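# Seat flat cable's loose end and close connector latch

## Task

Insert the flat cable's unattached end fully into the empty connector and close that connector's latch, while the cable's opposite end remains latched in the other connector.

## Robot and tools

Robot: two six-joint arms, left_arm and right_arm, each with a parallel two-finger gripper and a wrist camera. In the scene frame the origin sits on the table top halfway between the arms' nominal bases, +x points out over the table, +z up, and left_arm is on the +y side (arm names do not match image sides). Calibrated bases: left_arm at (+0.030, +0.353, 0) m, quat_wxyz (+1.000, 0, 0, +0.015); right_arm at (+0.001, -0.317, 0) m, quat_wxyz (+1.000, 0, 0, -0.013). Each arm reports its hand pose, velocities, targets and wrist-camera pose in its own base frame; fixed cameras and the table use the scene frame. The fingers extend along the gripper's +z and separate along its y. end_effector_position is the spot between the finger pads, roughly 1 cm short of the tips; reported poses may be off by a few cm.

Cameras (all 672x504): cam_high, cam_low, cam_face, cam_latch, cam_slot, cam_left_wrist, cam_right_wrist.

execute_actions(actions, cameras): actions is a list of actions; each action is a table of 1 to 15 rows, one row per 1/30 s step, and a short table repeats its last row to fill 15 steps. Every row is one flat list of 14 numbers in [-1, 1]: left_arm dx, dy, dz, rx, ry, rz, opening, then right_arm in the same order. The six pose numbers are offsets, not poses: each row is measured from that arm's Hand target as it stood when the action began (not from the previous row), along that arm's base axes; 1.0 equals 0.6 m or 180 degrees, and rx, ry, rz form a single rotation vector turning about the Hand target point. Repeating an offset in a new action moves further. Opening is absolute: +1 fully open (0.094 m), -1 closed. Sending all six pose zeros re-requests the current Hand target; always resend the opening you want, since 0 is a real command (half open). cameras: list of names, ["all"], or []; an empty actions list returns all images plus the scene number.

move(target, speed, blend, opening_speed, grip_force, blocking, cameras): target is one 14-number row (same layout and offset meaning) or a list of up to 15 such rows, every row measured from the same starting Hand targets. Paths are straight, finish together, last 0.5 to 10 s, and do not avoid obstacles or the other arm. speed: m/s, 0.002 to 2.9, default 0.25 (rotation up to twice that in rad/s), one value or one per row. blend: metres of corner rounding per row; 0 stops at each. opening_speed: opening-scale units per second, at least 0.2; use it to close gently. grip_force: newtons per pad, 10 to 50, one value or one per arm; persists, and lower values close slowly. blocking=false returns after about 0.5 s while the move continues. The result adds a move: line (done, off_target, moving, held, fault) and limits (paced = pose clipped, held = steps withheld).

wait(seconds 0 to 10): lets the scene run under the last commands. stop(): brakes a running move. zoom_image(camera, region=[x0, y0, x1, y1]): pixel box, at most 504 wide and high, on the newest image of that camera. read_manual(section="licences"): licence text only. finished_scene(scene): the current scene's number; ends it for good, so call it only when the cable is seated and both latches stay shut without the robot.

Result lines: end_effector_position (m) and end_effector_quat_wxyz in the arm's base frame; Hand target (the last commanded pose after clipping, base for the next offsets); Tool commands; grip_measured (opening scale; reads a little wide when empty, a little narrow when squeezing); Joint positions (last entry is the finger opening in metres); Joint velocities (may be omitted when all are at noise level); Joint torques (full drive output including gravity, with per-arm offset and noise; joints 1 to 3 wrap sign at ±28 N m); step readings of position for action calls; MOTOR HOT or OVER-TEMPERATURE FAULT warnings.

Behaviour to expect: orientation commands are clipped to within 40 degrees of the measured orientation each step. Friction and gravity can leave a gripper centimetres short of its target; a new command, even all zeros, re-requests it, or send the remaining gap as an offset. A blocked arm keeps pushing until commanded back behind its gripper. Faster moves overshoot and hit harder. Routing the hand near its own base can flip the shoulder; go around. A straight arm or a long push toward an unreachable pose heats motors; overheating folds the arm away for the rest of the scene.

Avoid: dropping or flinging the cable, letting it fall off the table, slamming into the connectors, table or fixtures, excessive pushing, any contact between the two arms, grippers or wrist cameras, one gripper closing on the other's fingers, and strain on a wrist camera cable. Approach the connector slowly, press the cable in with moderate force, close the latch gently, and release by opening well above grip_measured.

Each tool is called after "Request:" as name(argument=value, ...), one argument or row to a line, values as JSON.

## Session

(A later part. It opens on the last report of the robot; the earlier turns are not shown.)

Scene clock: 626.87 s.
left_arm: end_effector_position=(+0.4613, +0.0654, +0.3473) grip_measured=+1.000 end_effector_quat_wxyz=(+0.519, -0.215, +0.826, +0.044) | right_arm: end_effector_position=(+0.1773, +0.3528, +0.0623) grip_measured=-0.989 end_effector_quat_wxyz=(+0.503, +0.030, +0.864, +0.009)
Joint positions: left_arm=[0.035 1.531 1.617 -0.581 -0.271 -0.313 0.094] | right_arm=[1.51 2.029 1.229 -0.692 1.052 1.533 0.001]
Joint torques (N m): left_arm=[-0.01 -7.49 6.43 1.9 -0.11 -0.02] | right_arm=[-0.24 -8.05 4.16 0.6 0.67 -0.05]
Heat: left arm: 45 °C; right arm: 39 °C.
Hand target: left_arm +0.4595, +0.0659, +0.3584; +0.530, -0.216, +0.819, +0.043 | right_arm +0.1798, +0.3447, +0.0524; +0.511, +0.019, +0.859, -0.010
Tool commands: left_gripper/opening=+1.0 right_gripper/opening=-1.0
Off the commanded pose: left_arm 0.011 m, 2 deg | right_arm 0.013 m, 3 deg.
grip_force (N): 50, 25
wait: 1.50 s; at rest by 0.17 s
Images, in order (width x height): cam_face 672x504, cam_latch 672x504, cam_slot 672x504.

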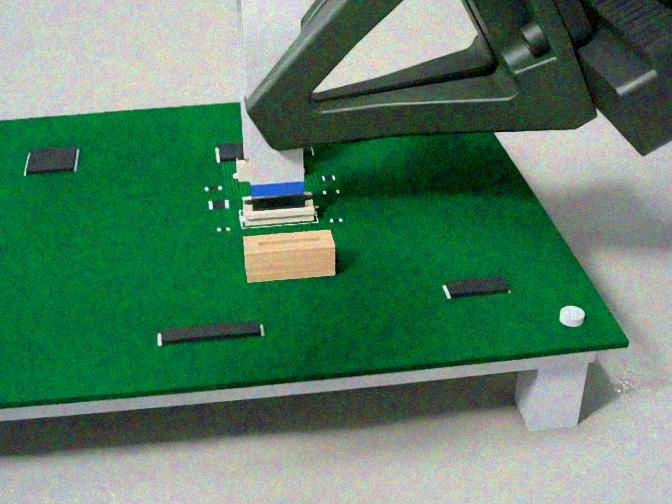

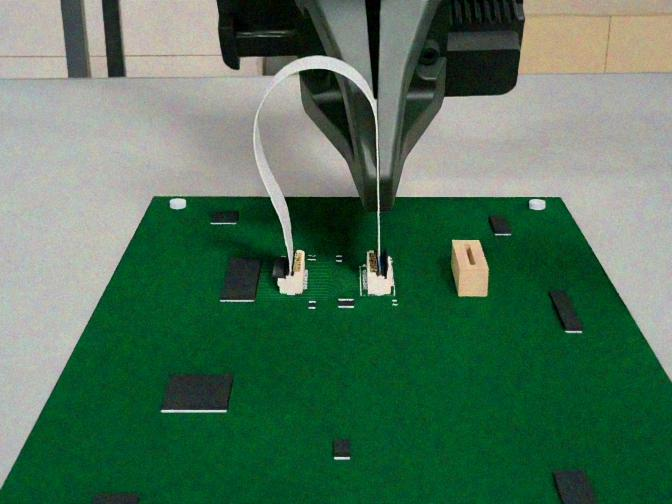

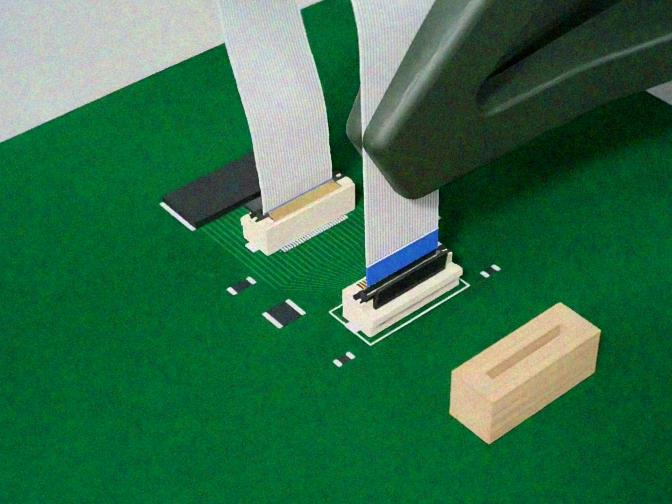

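Request:
zoom_image(
  camera="cam_face",
  region=[230, 155, 290, 220],
)

Request:
zoom_image(
  camera="cam_face",
  region=[270, 155, 330, 220],
)

Scaled by 7.754 from the camera's 672x504 image, which has a finer 960x720 frame.

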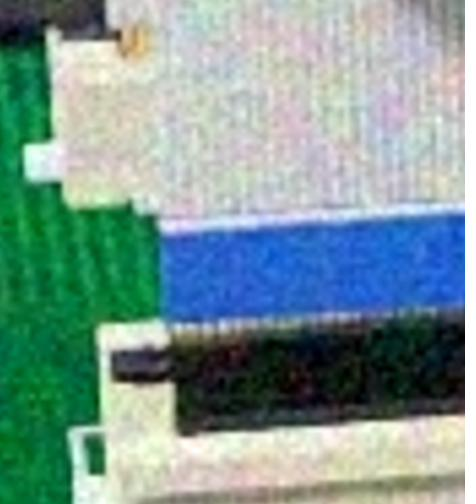

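Scaled by 7.754 from the camera's 672x504 image, which has a finer 960x720 frame.

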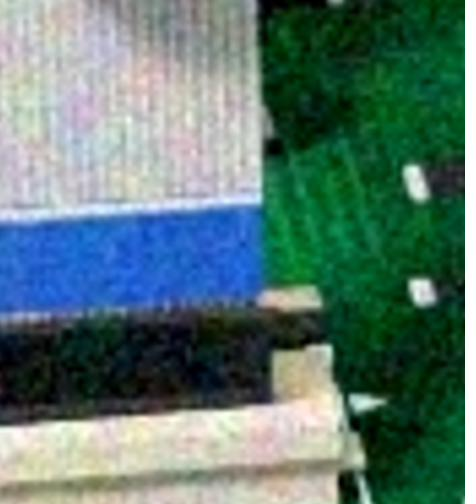

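Request:
move(
  target=[0,0,0,0,0,0,1,0,0.0002,-0.00275,-0.0007,0,0,-1.0],
  speed=0.02,
)

Request:
wait(
  seconds=1.5,
  cameras=["cam_latch", "cam_face", "cam_slot"],
)

Request:
zoom_image(
  camera="cam_latch",
  region=[365, 245, 395, 280],
)

Request:
zoom_image(
  camera="cam_slot",
  region=[335, 220, 475, 340],
)

Scene clock: 653.73 s.
left_arm: end_effector_position=(+0.4613, +0.0654, +0.3473) grip_measured=+1.000 end_effector_quat_wxyz=(+0.519, -0.215, +0.826, +0.044) | right_arm: end_effector_position=(+0.1773, +0.3529, +0.0605) grip_measured=-0.989 end_effector_quat_wxyz=(+0.503, +0.029, +0.864, +0.008)
Joint positions: left_arm=[0.035 1.531 1.617 -0.581 -0.271 -0.313 0.094] | right_arm=[1.51 2.034 1.229 -0.689 1.052 1.533 0.001]
Joint torques (N m): left_arm=[0.01 -7.49 6.43 1.9 -0.11 -0.02] | right_arm=[-0.24 -8.25 4.1 0.6 0.69 -0.07]
Heat: left arm: 45 °C; right arm: 38 °C.
Hand target: left_arm +0.4595, +0.0659, +0.3584; +0.530, -0.216, +0.819, +0.043 | right_arm +0.1798, +0.3447, +0.0506; +0.511, +0.018, +0.859, -0.011
Off the commanded pose: left_arm 0.011 m, 2 deg | right_arm 0.013 m, 3 deg.
grip_force (N): 50, 25
move: off_target (left_arm, right_arm)

Scene clock: 655.23 s.
left_arm: end_effector_position=(+0.4613, +0.0654, +0.3473) grip_measured=+1.000 end_effector_quat_wxyz=(+0.519, -0.215, +0.826, +0.044) | right_arm: end_effector_position=(+0.1773, +0.3529, +0.0605) grip_measured=-0.989 end_effector_quat_wxyz=(+0.503, +0.029, +0.864, +0.008)
Joint positions: left_arm=[0.035 1.531 1.617 -0.581 -0.271 -0.313 0.094] | right_arm=[1.51 2.034 1.229 -0.689 1.052 1.533 0.001]
Joint torques (N m): left_arm=[0.01 -7.47 6.43 1.9 -0.11 -0.02] | right_arm=[-0.28 -8.08 4.15 0.61 0.72 -0.03]
Heat: left arm: 45 °C; right arm: 38 °C.
Hand target: left_arm +0.4595, +0.0659, +0.3584; +0.530, -0.216, +0.819, +0.043 | right_arm +0.1798, +0.3448, +0.0506; +0.511, +0.018, +0.859, -0.011
Tool commands: left_gripper/opening=+1.0 right_gripper/opening=-1.0
Off the commanded pose: left_arm 0.011 m, 2 deg | right_arm 0.013 m, 3 deg.
grip_force (N): 50, 25
wait: 1.50 s; at rest by 0.17 s
Images, in order (width x height): cam_face 672x504, cam_latch 672x504, cam_slot 672x504.

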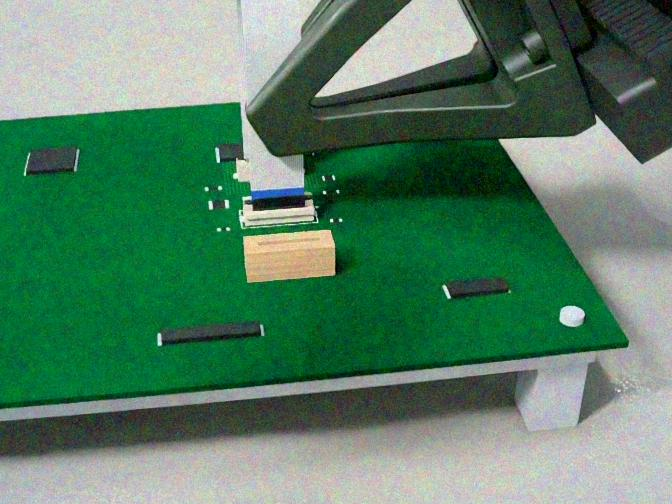

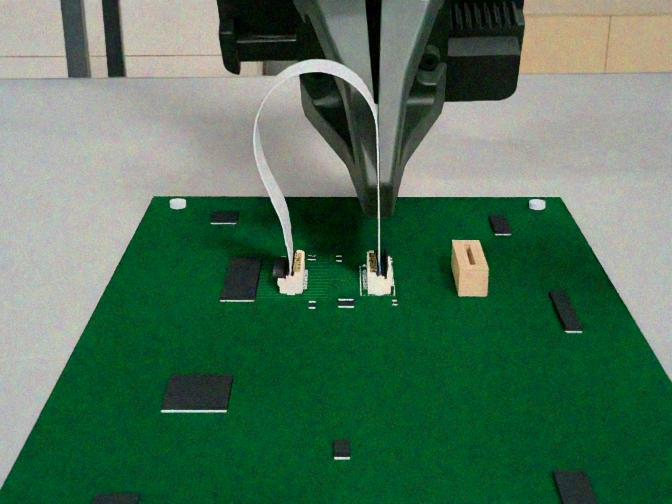

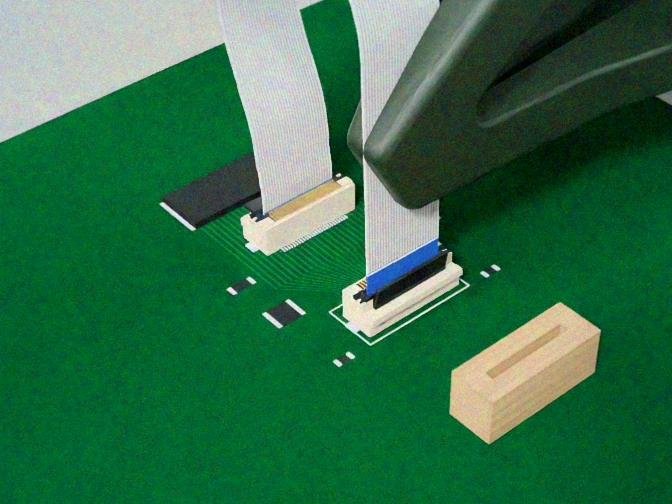

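Scaled by 14.400 from the camera's 672x504 image, which has a finer 960x720 frame.

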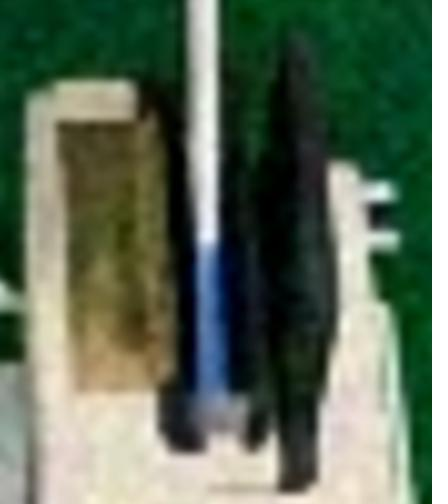

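Scaled by 3.600 from the camera's 672x504 image, which has a finer 960x720 frame.

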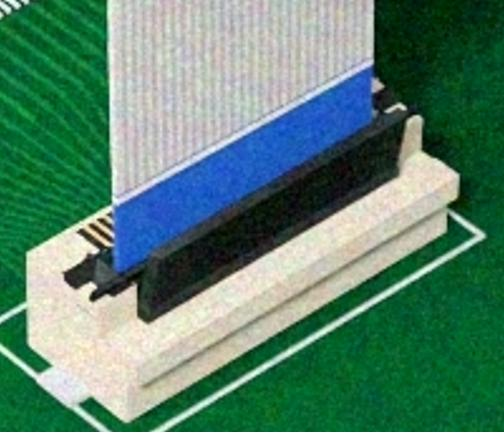

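Request:
move(
  target=[0,0,0,0,0,0,1,0,0.0005,-0.00275,-0.0003,0,0,-1.0],
  speed=0.02,
)

Request:
wait(
  seconds=1.5,
  cameras=["cam_latch", "cam_face", "cam_slot"],
)

Request:
zoom_image(
  camera="cam_latch",
  region=[365, 245, 395, 280],
)

Request:
zoom_image(
  camera="cam_slot",
  region=[335, 220, 475, 340],
)

Request:
zoom_image(
  camera="cam_face",
  region=[230, 155, 330, 235],
)

Scene clock: 669.07 s.
left_arm: end_effector_position=(+0.4613, +0.0654, +0.3473) grip_measured=+1.000 end_effector_quat_wxyz=(+0.519, -0.215, +0.826, +0.044) | right_arm: end_effector_position=(+0.1774, +0.3532, +0.0589) grip_measured=-0.989 end_effector_quat_wxyz=(+0.503, +0.028, +0.864, +0.008)
Joint positions: left_arm=[0.035 1.531 1.617 -0.581 -0.271 -0.313 0.094] | right_arm=[1.51 2.039 1.229 -0.685 1.052 1.533 0.001]
Joint torques (N m): left_arm=[0.01 -7.47 6.43 1.9 -0.11 -0.02] | right_arm=[-0.23 -8.2 4.21 0.56 0.71 -0.02]
Heat: left arm: 45 °C; right arm: 38 °C.
Hand target: left_arm +0.4595, +0.0659, +0.3584; +0.530, -0.216, +0.819, +0.043 | right_arm +0.1798, +0.3450, +0.0490; +0.511, +0.018, +0.859, -0.011
Off the commanded pose: left_arm 0.011 m, 2 deg | right_arm 0.013 m, 3 deg.
grip_force (N): 50, 25
move: off_target (left_arm, right_arm)

Scene clock: 670.57 s.
left_arm: end_effector_position=(+0.4613, +0.0654, +0.3473) grip_measured=+1.000 end_effector_quat_wxyz=(+0.519, -0.215, +0.826, +0.044) | right_arm: end_effector_position=(+0.1774, +0.3532, +0.0589) grip_measured=-0.989 end_effector_quat_wxyz=(+0.503, +0.029, +0.864, +0.008)
Joint positions: left_arm=[0.035 1.531 1.617 -0.581 -0.271 -0.313 0.094] | right_arm=[1.51 2.039 1.229 -0.685 1.052 1.533 0.001]
Joint torques (N m): left_arm=[-0.02 -7.49 6.43 1.9 -0.11 -0.02] | right_arm=[-0.29 -8.1 4.1 0.62 0.7 -0.09]
Heat: left arm: 45 °C; right arm: 38 °C.
Hand target: left_arm +0.4595, +0.0659, +0.3584; +0.530, -0.216, +0.819, +0.043 | right_arm +0.1798, +0.3451, +0.0490; +0.511, +0.018, +0.859, -0.011
Tool commands: left_gripper/opening=+1.0 right_gripper/opening=-1.0
Off the commanded pose: left_arm 0.011 m, 2 deg | right_arm 0.013 m, 3 deg.
grip_force (N): 50, 25
wait: 1.50 s; at rest by 0.17 s
Images, in order (width x height): cam_face 672x504, cam_latch 672x504, cam_slot 672x504.

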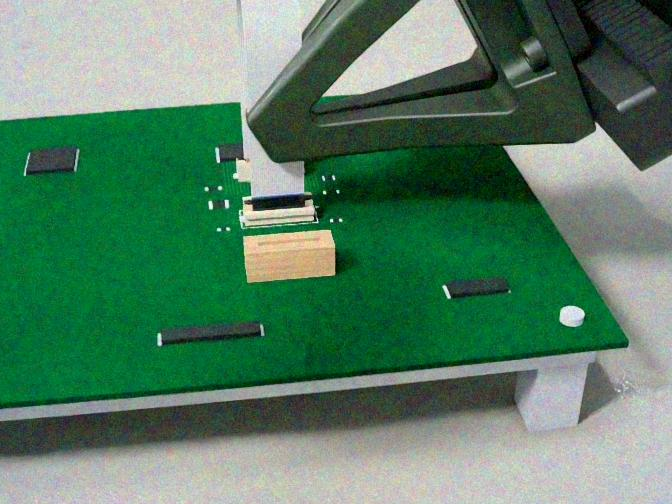

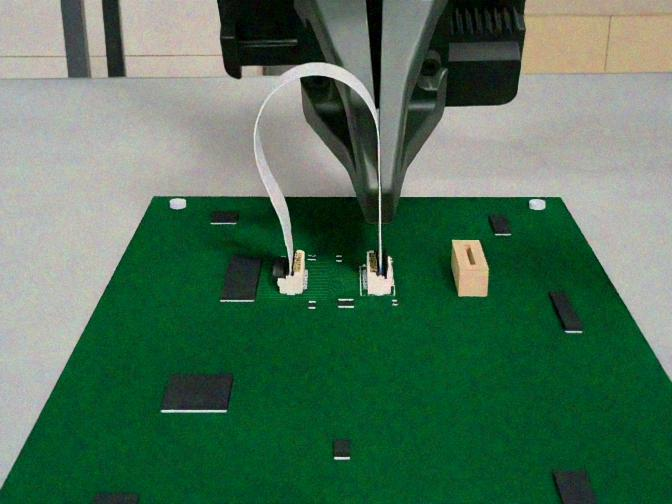

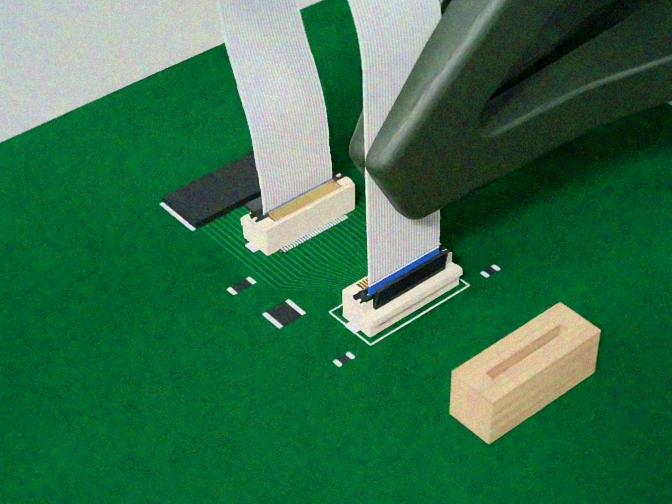

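Scaled by 14.400 from the camera's 672x504 image, which has a finer 960x720 frame.

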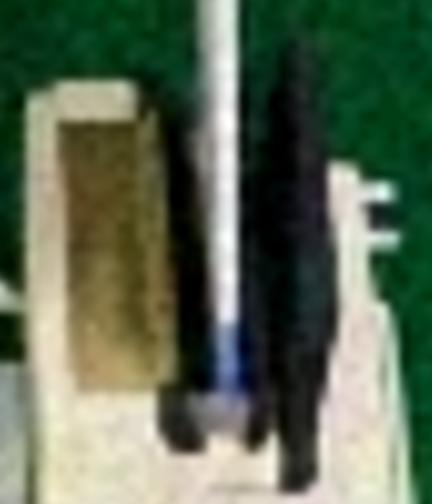

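Scaled by 3.600 from the camera's 672x504 image, which has a finer 960x720 frame.

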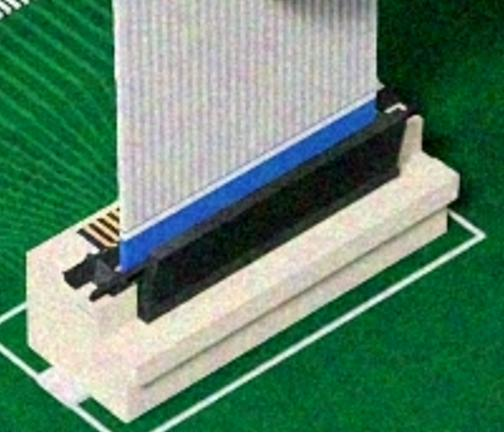

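Scaled by 5.040 from the camera's 672x504 image, which has a finer 960x720 frame.

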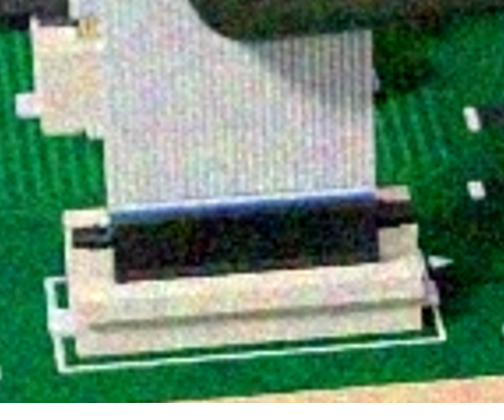

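Request:
move(
  target=[0,0,0,0,0,0,1,0,-0.0005,-0.00275,-0.0016,0,0,-1.0],
  speed=0.02,
)

Request:
wait(
  seconds=1.5,
  cameras=["cam_latch", "cam_face", "cam_slot"],
)

Request:
zoom_image(
  camera="cam_latch",
  region=[365, 245, 395, 280],
)

Request:
zoom_image(
  camera="cam_slot",
  region=[335, 220, 475, 340],
)

Request:
zoom_image(
  camera="cam_face",
  region=[230, 155, 330, 235],
)

Scene clock: 689.33 s.
left_arm: end_effector_position=(+0.4613, +0.0654, +0.3473) grip_measured=+1.000 end_effector_quat_wxyz=(+0.519, -0.215, +0.826, +0.044) | right_arm: end_effector_position=(+0.1773, +0.3530, +0.0572) grip_measured=-0.989 end_effector_quat_wxyz=(+0.503, +0.028, +0.864, +0.006)
Joint positions: left_arm=[0.035 1.531 1.617 -0.581 -0.271 -0.313 0.094] | right_arm=[1.51 2.044 1.229 -0.684 1.052 1.533 0.001]
Joint torques (N m): left_arm=[-0.01 -7.47 6.45 1.9 -0.11 -0.01] | right_arm=[-0.36 -8.23 4.18 0.58 0.66 -0.09]
Heat: left arm: 45 °C; right arm: 38 °C.
Hand target: left_arm +0.4595, +0.0659, +0.3584; +0.530, -0.216, +0.819, +0.043 | right_arm +0.1798, +0.3448, +0.0474; +0.511, +0.017, +0.859, -0.014
Off the commanded pose: left_arm 0.011 m, 2 deg | right_arm 0.013 m, 3 deg.
grip_force (N): 50, 25
move: off_target (left_arm, right_arm)

Scene clock: 690.83 s.
left_arm: end_effector_position=(+0.4613, +0.0654, +0.3473) grip_measured=+1.000 end_effector_quat_wxyz=(+0.519, -0.215, +0.826, +0.044) | right_arm: end_effector_position=(+0.1774, +0.3531, +0.0572) grip_measured=-0.989 end_effector_quat_wxyz=(+0.503, +0.028, +0.864, +0.006)
Joint positions: left_arm=[0.035 1.531 1.617 -0.581 -0.271 -0.313 0.094] | right_arm=[1.51 2.044 1.229 -0.684 1.052 1.533 0.001]
Joint torques (N m): left_arm=[0.01 -7.47 6.45 1.91 -0.11 -0.01] | right_arm=[-0.1 -8.14 4.01 0.54 0.69 -0.05]
Heat: left arm: 45 °C; right arm: 38 °C.
Hand target: left_arm +0.4595, +0.0659, +0.3584; +0.530, -0.216, +0.819, +0.043 | right_arm +0.1798, +0.3448, +0.0474; +0.511, +0.017, +0.859, -0.013
Tool commands: left_gripper/opening=+1.0 right_gripper/opening=-1.0
Off the commanded pose: left_arm 0.011 m, 2 deg | right_arm 0.013 m, 3 deg.
grip_force (N): 50, 25
wait: 1.50 s; at rest by 0.17 s
Images, in order (width x height): cam_face 672x504, cam_latch 672x504, cam_slot 672x504.

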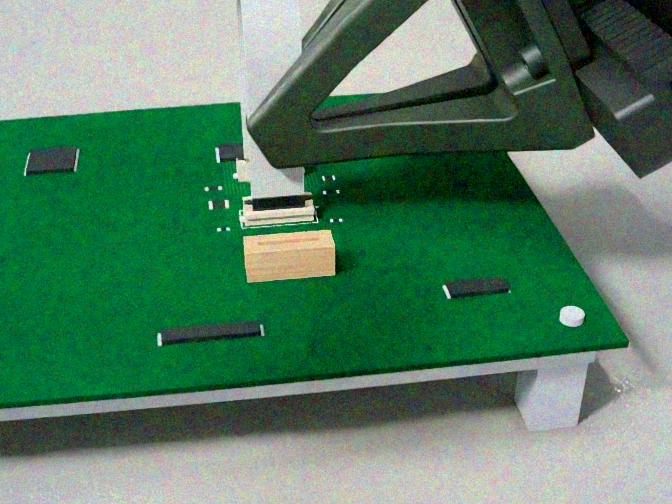

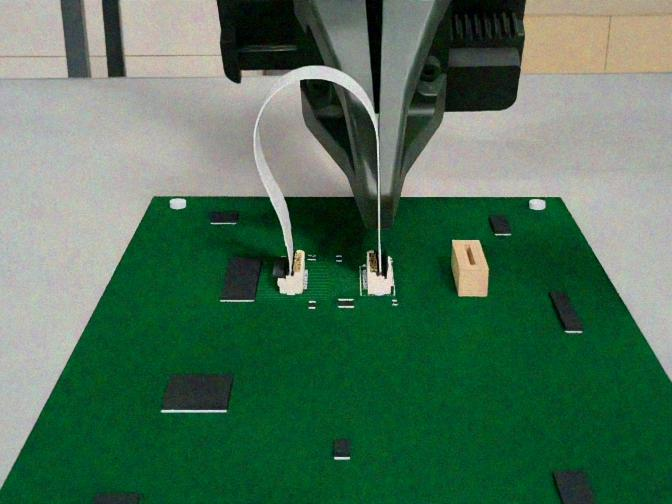

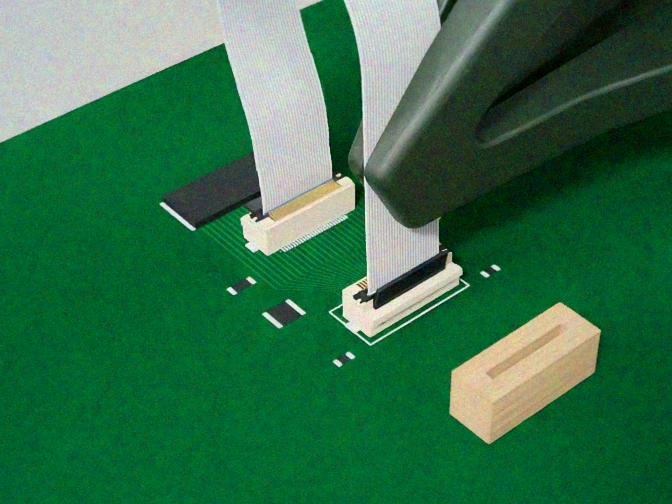

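Scaled by 14.400 from the camera's 672x504 image, which has a finer 960x720 frame.

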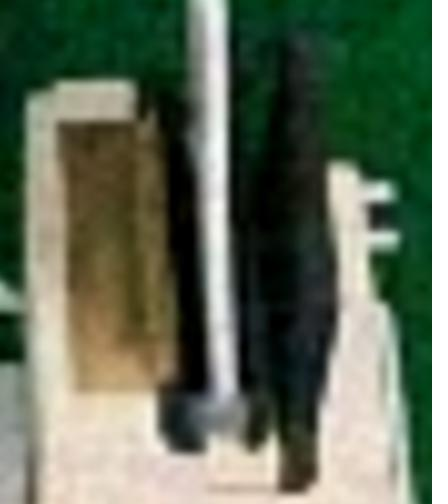

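Scaled by 3.600 from the camera's 672x504 image, which has a finer 960x720 frame.

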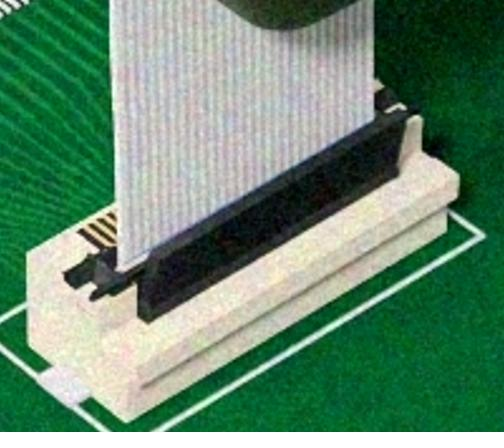

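Scaled by 5.040 from the camera's 672x504 image, which has a finer 960x720 frame.

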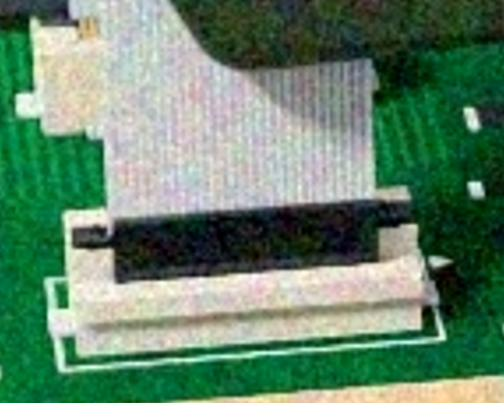

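Request:
move(
  target=[0,0,0,0,0,0,1,0,-0.0004,-0.0022,-0.0013,0,0,-1.0],
  speed=0.02,
)

Request:
wait(
  seconds=1.5,
  cameras=["cam_latch", "cam_slot"],
)

Request:
zoom_image(
  camera="cam_latch",
  region=[365, 245, 395, 280],
)

Request:
zoom_image(
  camera="cam_slot",
  region=[335, 220, 475, 340],
)

Scene clock: 699.77 s.
left_arm: end_effector_position=(+0.4613, +0.0654, +0.3473) grip_measured=+1.000 end_effector_quat_wxyz=(+0.519, -0.215, +0.826, +0.044) | right_arm: end_effector_position=(+0.1777, +0.3529, +0.0571) grip_measured=-0.989 end_effector_quat_wxyz=(+0.505, +0.027, +0.863, +0.005)
Joint positions: left_arm=[0.035 1.531 1.617 -0.581 -0.271 -0.313 0.094] | right_arm=[1.51 2.046 1.229 -0.684 1.057 1.533 0.001]
Joint torques (N m): left_arm=[-0.02 -7.47 6.43 1.9 -0.11 -0.02] | right_arm=[-0.35 -7.87 4.16 0.55 0.63 -0.07]
Heat: left arm: 45 °C; right arm: 38 °C.
Hand target: left_arm +0.4595, +0.0659, +0.3584; +0.530, -0.216, +0.819, +0.043 | right_arm +0.1798, +0.3445, +0.0461; +0.511, +0.016, +0.859, -0.015
Off the commanded pose: left_arm 0.011 m, 2 deg | right_arm 0.014 m, 3 deg.
grip_force (N): 50, 25
move: off_target (left_arm, right_arm)

Scene clock: 701.27 s.
left_arm: end_effector_position=(+0.4613, +0.0654, +0.3473) grip_measured=+1.000 end_effector_quat_wxyz=(+0.519, -0.215, +0.826, +0.044) | right_arm: end_effector_position=(+0.1777, +0.3529, +0.0571) grip_measured=-0.989 end_effector_quat_wxyz=(+0.505, +0.027, +0.863, +0.005)
Joint positions: left_arm=[0.035 1.531 1.617 -0.581 -0.271 -0.313 0.094] | right_arm=[1.51 2.046 1.229 -0.684 1.057 1.533 0.001]
Joint torques (N m): left_arm=[0.01 -7.49 6.43 1.9 -0.11 -0.02] | right_arm=[-0.28 -7.98 4.1 0.59 0.64 -0.06]
Heat: left arm: 45 °C; right arm: 38 °C.
Hand target: left_arm +0.4595, +0.0659, +0.3584; +0.530, -0.216, +0.819, +0.043 | right_arm +0.1798, +0.3445, +0.0461; +0.511, +0.016, +0.859, -0.015
Tool commands: left_gripper/opening=+1.0 right_gripper/opening=-1.0
Off the commanded pose: left_arm 0.011 m, 2 deg | right_arm 0.014 m, 3 deg.
grip_force (N): 50, 25
wait: 1.50 s; at rest by 0.17 s
Images, in order (width x height): cam_latch 672x504, cam_slot 672x504.

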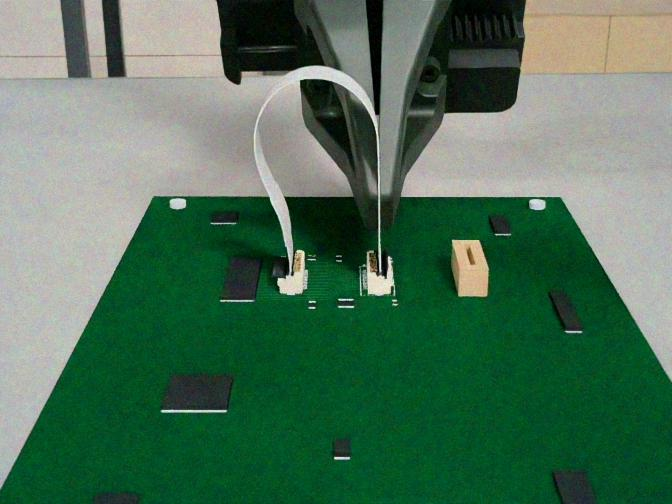

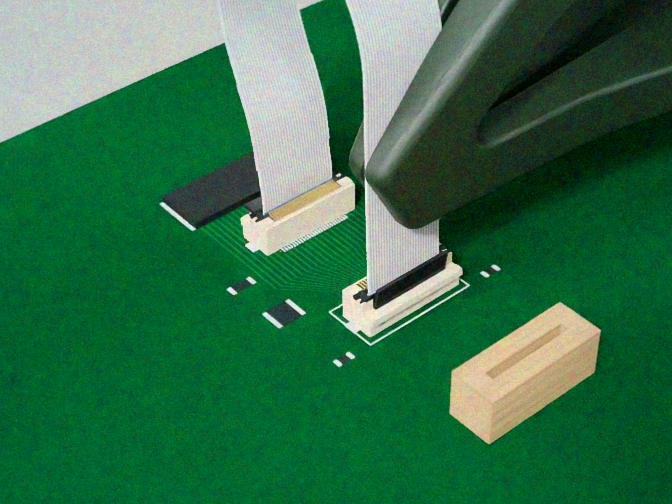

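Scaled by 14.400 from the camera's 672x504 image, which has a finer 960x720 frame.

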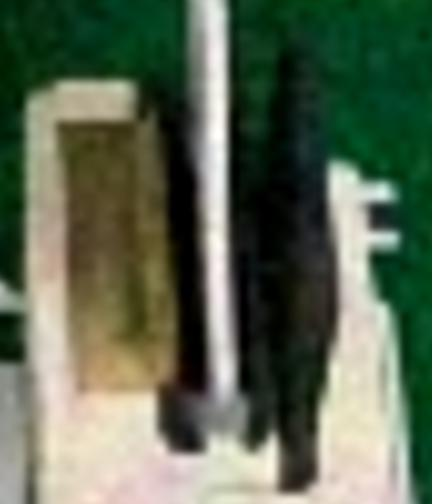

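Scaled by 3.600 from the camera's 672x504 image, which has a finer 960x720 frame.

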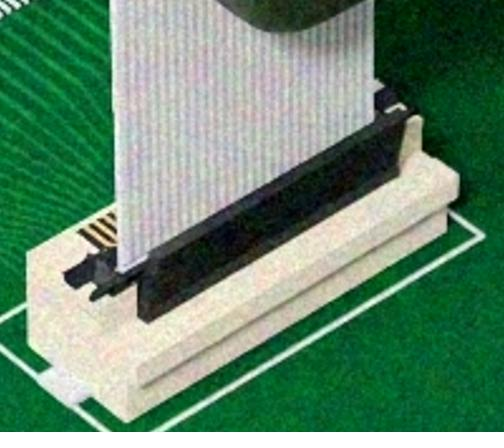

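Request:
move(
  target=[0,0,0,0,0,0,1,0,0.0008,0.0044,0.0026,0,0,-1.0],
  speed=0.03,
)

Request:
move(
  target=[0,0,0,0,0,0,1,0,0,0,0,0,0,-0.8],
  speed=0.03,
  opening_speed=0.2,
)

Request:
wait(
  seconds=1.5,
  cameras=["cam_latch", "cam_slot", "cam_face"],
)

Request:
zoom_image(
  camera="cam_latch",
  region=[350, 200, 410, 280],
)

Request:
zoom_image(
  camera="cam_slot",
  region=[335, 200, 475, 340],
)

Scene clock: 727.27 s.
left_arm: end_effector_position=(+0.4613, +0.0654, +0.3473) grip_measured=+1.000 end_effector_quat_wxyz=(+0.519, -0.215, +0.826, +0.044) | right_arm: end_effector_position=(+0.1777, +0.3529, +0.0571) grip_measured=-0.989 end_effector_quat_wxyz=(+0.505, +0.027, +0.863, +0.005)
Joint positions: left_arm=[0.035 1.531 1.617 -0.581 -0.271 -0.313 0.094] | right_arm=[1.51 2.046 1.229 -0.684 1.057 1.533 0.001]
Joint torques (N m): left_arm=[-0.01 -7.47 6.43 1.9 -0.11 -0.02] | right_arm=[-0.16 -8.73 4.12 0.58 0.65 -0.04]
Heat: left arm: 45 °C; right arm: 38 °C.
Hand target: left_arm +0.4595, +0.0659, +0.3584; +0.530, -0.216, +0.819, +0.043 | right_arm +0.1798, +0.3450, +0.0488; +0.511, +0.018, +0.859, -0.012
Off the commanded pose: left_arm 0.011 m, 2 deg | right_arm 0.012 m, 2 deg.
grip_force (N): 50, 25
move: off_target (left_arm, right_arm)

Scene clock: 728.47 s.
left_arm: end_effector_position=(+0.4613, +0.0654, +0.3473) grip_measured=+1.000 end_effector_quat_wxyz=(+0.519, -0.215, +0.826, +0.044) | right_arm: end_effector_position=(+0.1777, +0.3530, +0.0571) grip_measured=-0.802 end_effector_quat_wxyz=(+0.505, +0.027, +0.863, +0.005)
Joint positions: left_arm=[0.035 1.531 1.617 -0.581 -0.271 -0.313 0.094] | right_arm=[1.51 2.046 1.229 -0.684 1.057 1.533 0.009]
Joint torques (N m): left_arm=[-0.01 -7.49 6.43 1.9 -0.11 -0.02] | right_arm=[-0.44 -8.81 4.23 0.62 0.61 -0.05]
Heat: left arm: 45 °C; right arm: 38 °C.
Hand target: left_arm +0.4595, +0.0659, +0.3584; +0.530, -0.216, +0.819, +0.043 | right_arm +0.1798, +0.3450, +0.0488; +0.511, +0.018, +0.859, -0.012
Off the commanded pose: left_arm 0.011 m, 2 deg | right_arm 0.012 m, 2 deg.
grip_force (N): 50, 25
move: off_target (left_arm, right_arm)

Scene clock: 729.97 s.
left_arm: end_effector_position=(+0.4613, +0.0654, +0.3473) grip_measured=+1.000 end_effector_quat_wxyz=(+0.519, -0.215, +0.826, +0.044) | right_arm: end_effector_position=(+0.1777, +0.3530, +0.0571) grip_measured=-0.802 end_effector_quat_wxyz=(+0.505, +0.027, +0.863, +0.005)
Joint positions: left_arm=[0.035 1.531 1.617 -0.581 -0.271 -0.313 0.094] | right_arm=[1.51 2.046 1.229 -0.684 1.057 1.533 0.009]
Joint torques (N m): left_arm=[-0.02 -7.47 6.43 1.9 -0.11 -0.02] | right_arm=[-0.24 -8.64 4.19 0.56 0.67 -0.06]
Heat: left arm: 45 °C; right arm: 38 °C.
Hand target: left_arm +0.4595, +0.0659, +0.3584; +0.530, -0.216, +0.819, +0.043 | right_arm +0.1798, +0.3450, +0.0488; +0.511, +0.018, +0.859, -0.012
Tool commands: left_gripper/opening=+1.0 right_gripper/opening=-0.8
Off the commanded pose: left_arm 0.011 m, 2 deg | right_arm 0.012 m, 2 deg.
grip_force (N): 50, 25
wait: 1.50 s; at rest by 0.17 s
Images, in order (width x height): cam_face 672x504, cam_latch 672x504, cam_slot 672x504.

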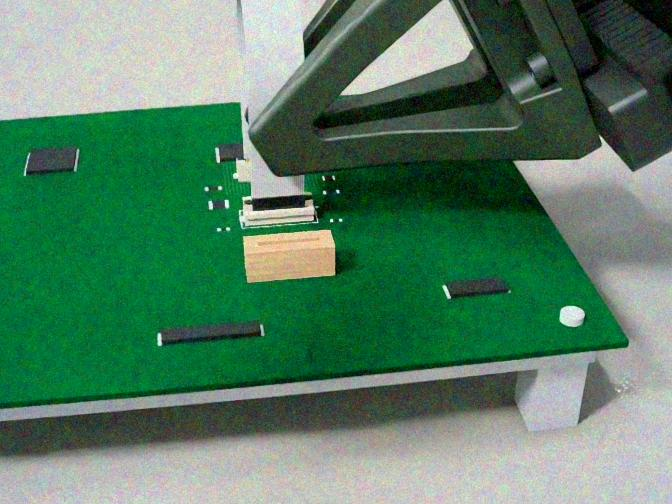

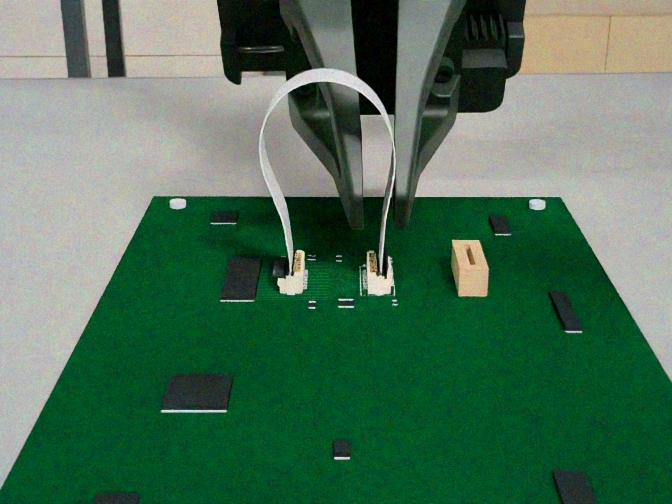

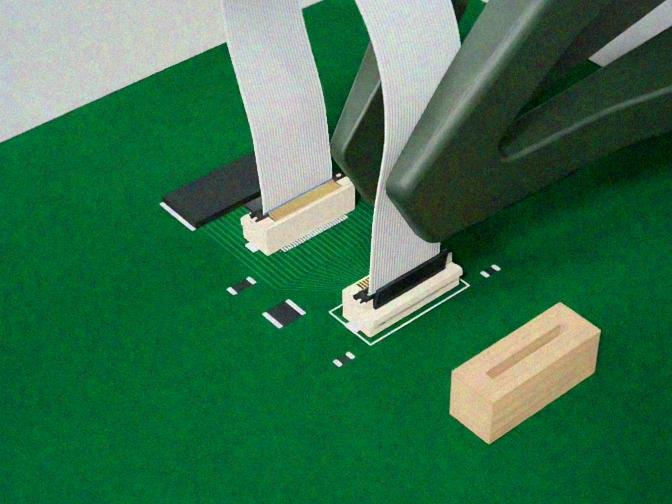

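Scaled by 6.300 from the camera's 672x504 image, which has a finer 960x720 frame.

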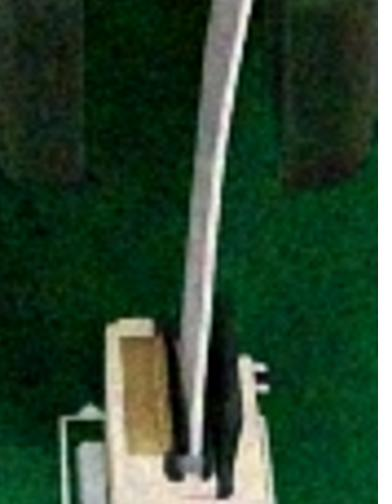

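Scaled by 3.600 from the camera's 672x504 image, which has a finer 960x720 frame.

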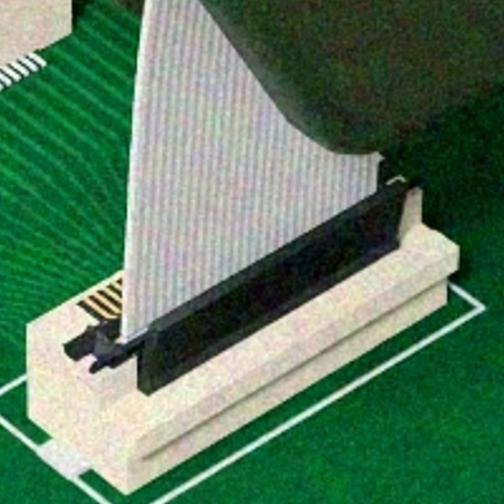

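Request:
move(
  target=[0,0,0,0,0,0,1,0,-0.0052,-0.0048,-0.0038,0,0,-0.8],
  speed=0.03,
)

Request:
wait(
  seconds=1.5,
  cameras=["cam_latch", "cam_slot", "cam_face"],
)

Request:
zoom_image(
  camera="cam_latch",
  region=[350, 200, 410, 280],
)

Request:
zoom_image(
  camera="cam_face",
  region=[230, 125, 350, 235],
)

Scene clock: 743.77 s.
left_arm: end_effector_position=(+0.4613, +0.0654, +0.3473) grip_measured=+1.000 end_effector_quat_wxyz=(+0.519, -0.215, +0.826, +0.044) | right_arm: end_effector_position=(+0.1775, +0.3491, +0.0542) grip_measured=-0.802 end_effector_quat_wxyz=(+0.504, +0.024, +0.863, +0.000)
Joint positions: left_arm=[0.035 1.531 1.617 -0.581 -0.271 -0.313 0.094] | right_arm=[1.51 2.046 1.215 -0.683 1.057 1.532 0.009]
Joint torques (N m): left_arm=[-0.01 -7.49 6.45 1.9 -0.11 -0.01] | right_arm=[-0.28 -8.53 4.33 0.62 0.67 -0.07]
Heat: left arm: 45 °C; right arm: 37 °C.
Hand target: left_arm +0.4595, +0.0659, +0.3584; +0.530, -0.216, +0.819, +0.043 | right_arm +0.1798, +0.3418, +0.0458; +0.511, +0.015, +0.859, -0.017
Off the commanded pose: left_arm 0.011 m, 2 deg | right_arm 0.011 m, 2 deg.
grip_force (N): 50, 25
move: off_target (left_arm, right_arm)

Scene clock: 745.27 s.
left_arm: end_effector_position=(+0.4613, +0.0654, +0.3473) grip_measured=+1.000 end_effector_quat_wxyz=(+0.519, -0.215, +0.826, +0.044) | right_arm: end_effector_position=(+0.1775, +0.3491, +0.0542) grip_measured=-0.802 end_effector_quat_wxyz=(+0.504, +0.024, +0.863, +0.000)
Joint positions: left_arm=[0.035 1.531 1.617 -0.581 -0.271 -0.313 0.094] | right_arm=[1.51 2.046 1.215 -0.683 1.057 1.532 0.009]
Joint torques (N m): left_arm=[0.01 -7.47 6.42 1.9 -0.11 -0.02] | right_arm=[-0.25 -8.54 4.21 0.55 0.67 -0.06]
Heat: left arm: 45 °C; right arm: 37 °C.
Hand target: left_arm +0.4595, +0.0659, +0.3584; +0.530, -0.216, +0.819, +0.043 | right_arm +0.1798, +0.3418, +0.0458; +0.511, +0.015, +0.859, -0.017
Tool commands: left_gripper/opening=+1.0 right_gripper/opening=-0.8
Off the commanded pose: left_arm 0.011 m, 2 deg | right_arm 0.011 m, 2 deg.
grip_force (N): 50, 25
wait: 1.50 s; at rest by 0.17 s
Images, in order (width x height): cam_face 672x504, cam_latch 672x504, cam_slot 672x504.

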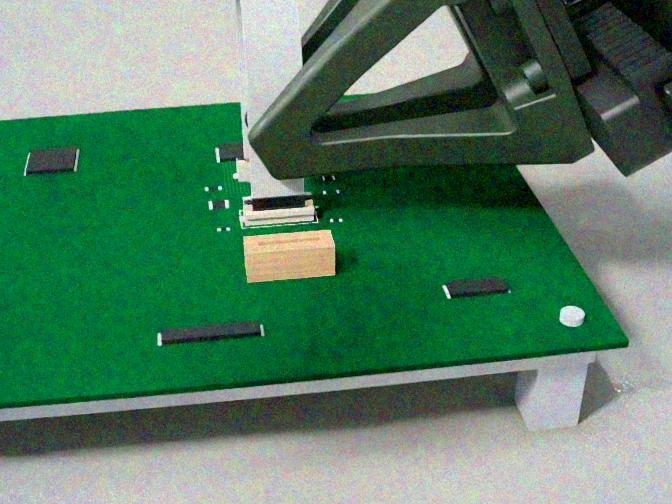

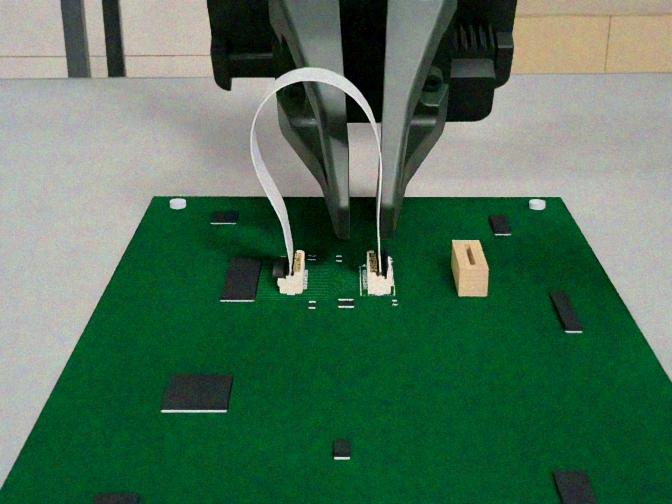

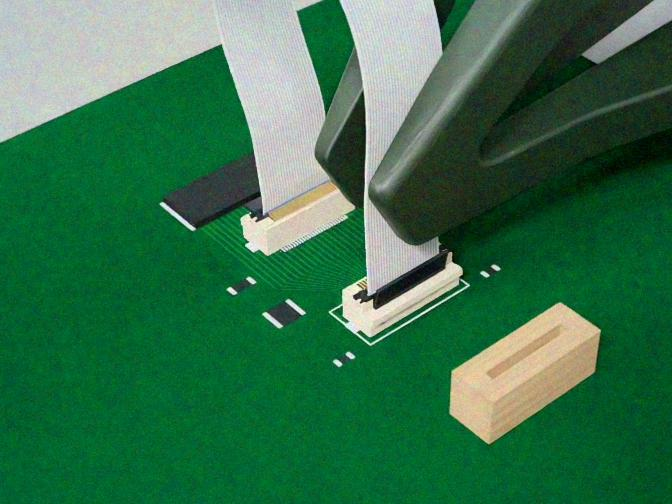

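Scaled by 6.300 from the camera's 672x504 image, which has a finer 960x720 frame.

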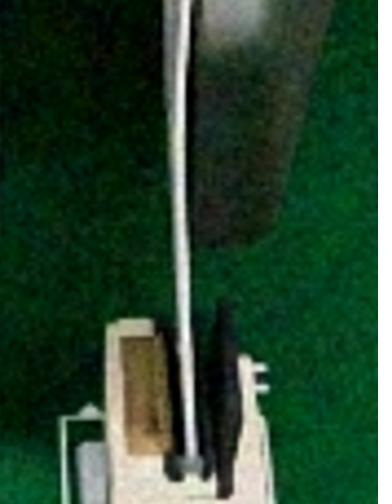

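Scaled by 4.200 from the camera's 672x504 image, which has a finer 960x720 frame.

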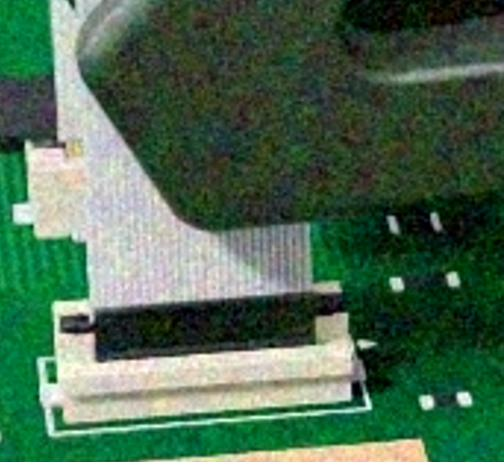

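Request:
move(
  target=[0,0,0,0,0,0,1,0,0.002,0.0001,0.0025,0,0,-0.8],
  speed=0.03,
)

Request:
move(
  target=[0,0,0,0,0,0,1,0,-0.0007,-0.00385,-0.0022,0,0,-0.8],
  speed=0.03,
)

Request:
move(
  target=[0,0,0,0,0,0,1,0,-0.0004,-0.0022,-0.0013,0,0,-0.8],
  speed=0.03,
)

Request:
wait(
  seconds=1.5,
  cameras=["cam_latch", "cam_slot", "cam_face"],
)

Request:
zoom_image(
  camera="cam_latch",
  region=[350, 200, 410, 280],
)

Scene clock: 762.70 s.
left_arm: end_effector_position=(+0.4613, +0.0654, +0.3473) grip_measured=+1.000 end_effector_quat_wxyz=(+0.519, -0.215, +0.826, +0.044) | right_arm: end_effector_position=(+0.1776, +0.3502, +0.0542) grip_measured=-0.802 end_effector_quat_wxyz=(+0.505, +0.026, +0.863, +0.003)
Joint positions: left_arm=[0.035 1.531 1.617 -0.581 -0.271 -0.313 0.094] | right_arm=[1.51 2.046 1.215 -0.676 1.057 1.532 0.009]
Joint torques (N m): left_arm=[-0.02 -7.49 6.43 1.91 -0.11 -0.02] | right_arm=[-0.39 -8.49 4.22 0.63 0.65 -0.05]
Heat: left arm: 45 °C; right arm: 37 °C.
Hand target: left_arm +0.4595, +0.0659, +0.3584; +0.530, -0.216, +0.819, +0.043 | right_arm +0.1798, +0.3430, +0.0459; +0.511, +0.017, +0.859, -0.014
Off the commanded pose: left_arm 0.011 m, 2 deg | right_arm 0.011 m, 2 deg.
grip_force (N): 50, 25
move: off_target (left_arm, right_arm)

Scene clock: 763.40 s.
left_arm: end_effector_position=(+0.4613, +0.0654, +0.3473) grip_measured=+1.000 end_effector_quat_wxyz=(+0.519, -0.215, +0.826, +0.044) | right_arm: end_effector_position=(+0.1776, +0.3503, +0.0542) grip_measured=-0.802 end_effector_quat_wxyz=(+0.505, +0.026, +0.863, +0.003)
Joint positions: left_arm=[0.035 1.531 1.617 -0.581 -0.271 -0.313 0.094] | right_arm=[1.51 2.046 1.215 -0.675 1.057 1.532 0.009]
Joint torques (N m): left_arm=[-0.01 -7.5 6.45 1.9 -0.11 -0.02] | right_arm=[-0.31 -7.87 4.36 0.57 0.63 0.01]
Heat: left arm: 45 °C; right arm: 37 °C.
Hand target: left_arm +0.4595, +0.0659, +0.3584; +0.530, -0.216, +0.819, +0.043 | right_arm +0.1798, +0.3426, +0.0436; +0.511, +0.015, +0.859, -0.017
Off the commanded pose: left_arm 0.011 m, 2 deg | right_arm 0.013 m, 3 deg.
grip_force (N): 50, 25
move: off_target (left_arm, right_arm)

Scene clock: 764.10 s.
left_arm: end_effector_position=(+0.4613, +0.0654, +0.3473) grip_measured=+1.000 end_effector_quat_wxyz=(+0.519, -0.215, +0.826, +0.044) | right_arm: end_effector_position=(+0.1775, +0.3498, +0.0519) grip_measured=-0.802 end_effector_quat_wxyz=(+0.504, +0.024, +0.863, +0.000)
Joint positions: left_arm=[0.035 1.531 1.617 -0.581 -0.271 -0.313 0.094] | right_arm=[1.51 2.053 1.215 -0.675 1.057 1.532 0.009]
Joint torques (N m): left_arm=[-0.01 -7.49 6.43 1.9 -0.11 -0.02] | right_arm=[-0.34 -8.1 4.23 0.58 0.65 -0.06]
Heat: left arm: 45 °C; right arm: 37 °C.
Hand target: left_arm +0.4595, +0.0659, +0.3584; +0.530, -0.216, +0.819, +0.043 | right_arm +0.1798, +0.3423, +0.0422; +0.511, +0.014, +0.859, -0.018
Off the commanded pose: left_arm 0.011 m, 2 deg | right_arm 0.012 m, 3 deg.
grip_force (N): 50, 25
move: off_target (left_arm, right_arm)

Scene clock: 765.60 s.
left_arm: end_effector_position=(+0.4613, +0.0654, +0.3473) grip_measured=+1.000 end_effector_quat_wxyz=(+0.519, -0.215, +0.826, +0.044) | right_arm: end_effector_position=(+0.1775, +0.3498, +0.0519) grip_measured=-0.802 end_effector_quat_wxyz=(+0.504, +0.024, +0.863, +0.000)
Joint positions: left_arm=[0.035 1.531 1.617 -0.581 -0.271 -0.313 0.094] | right_arm=[1.51 2.053 1.215 -0.675 1.057 1.532 0.009]
Joint torques (N m): left_arm=[-0.02 -7.47 6.42 1.9 -0.11 -0.02] | right_arm=[-0.34 -8.18 4.36 0.53 0.66 -0.07]
Heat: left arm: 45 °C; right arm: 37 °C.
Hand target: left_arm +0.4595, +0.0659, +0.3584; +0.530, -0.216, +0.819, +0.043 | right_arm +0.1798, +0.3423, +0.0422; +0.511, +0.014, +0.859, -0.018
Tool commands: left_gripper/opening=+1.0 right_gripper/opening=-0.8
Off the commanded pose: left_arm 0.011 m, 2 deg | right_arm 0.012 m, 3 deg.
grip_force (N): 50, 25
wait: 1.50 s; at rest by 0.17 s
Images, in order (width x height): cam_face 672x504, cam_latch 672x504, cam_slot 672x504.

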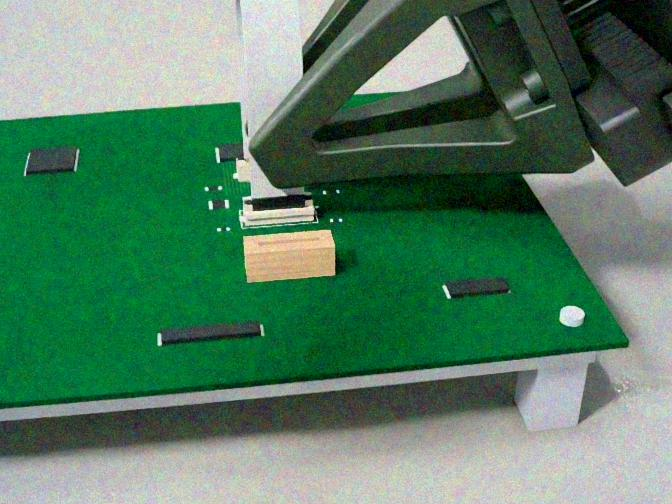

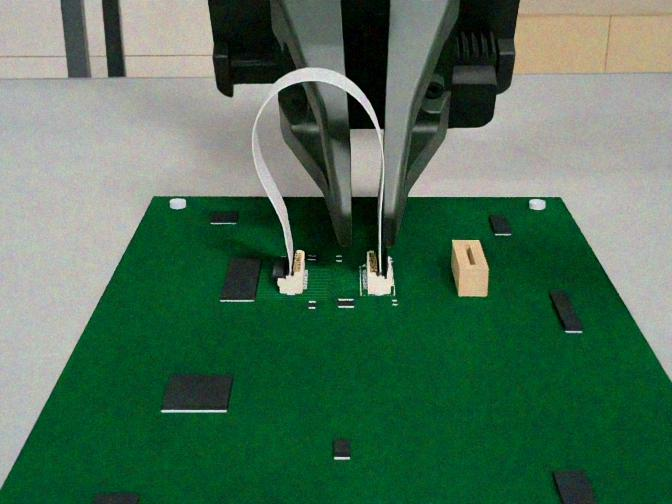

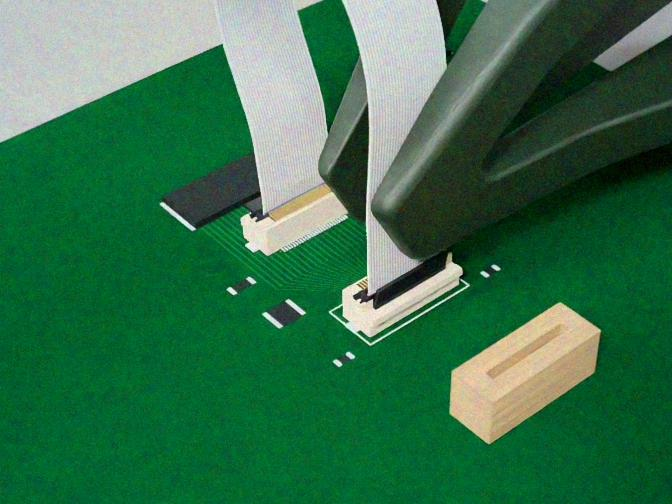

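Scaled by 6.300 from the camera's 672x504 image, which has a finer 960x720 frame.

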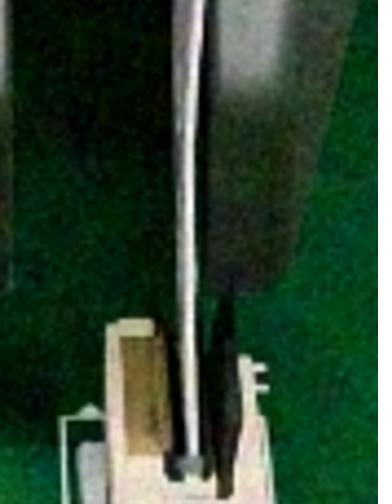

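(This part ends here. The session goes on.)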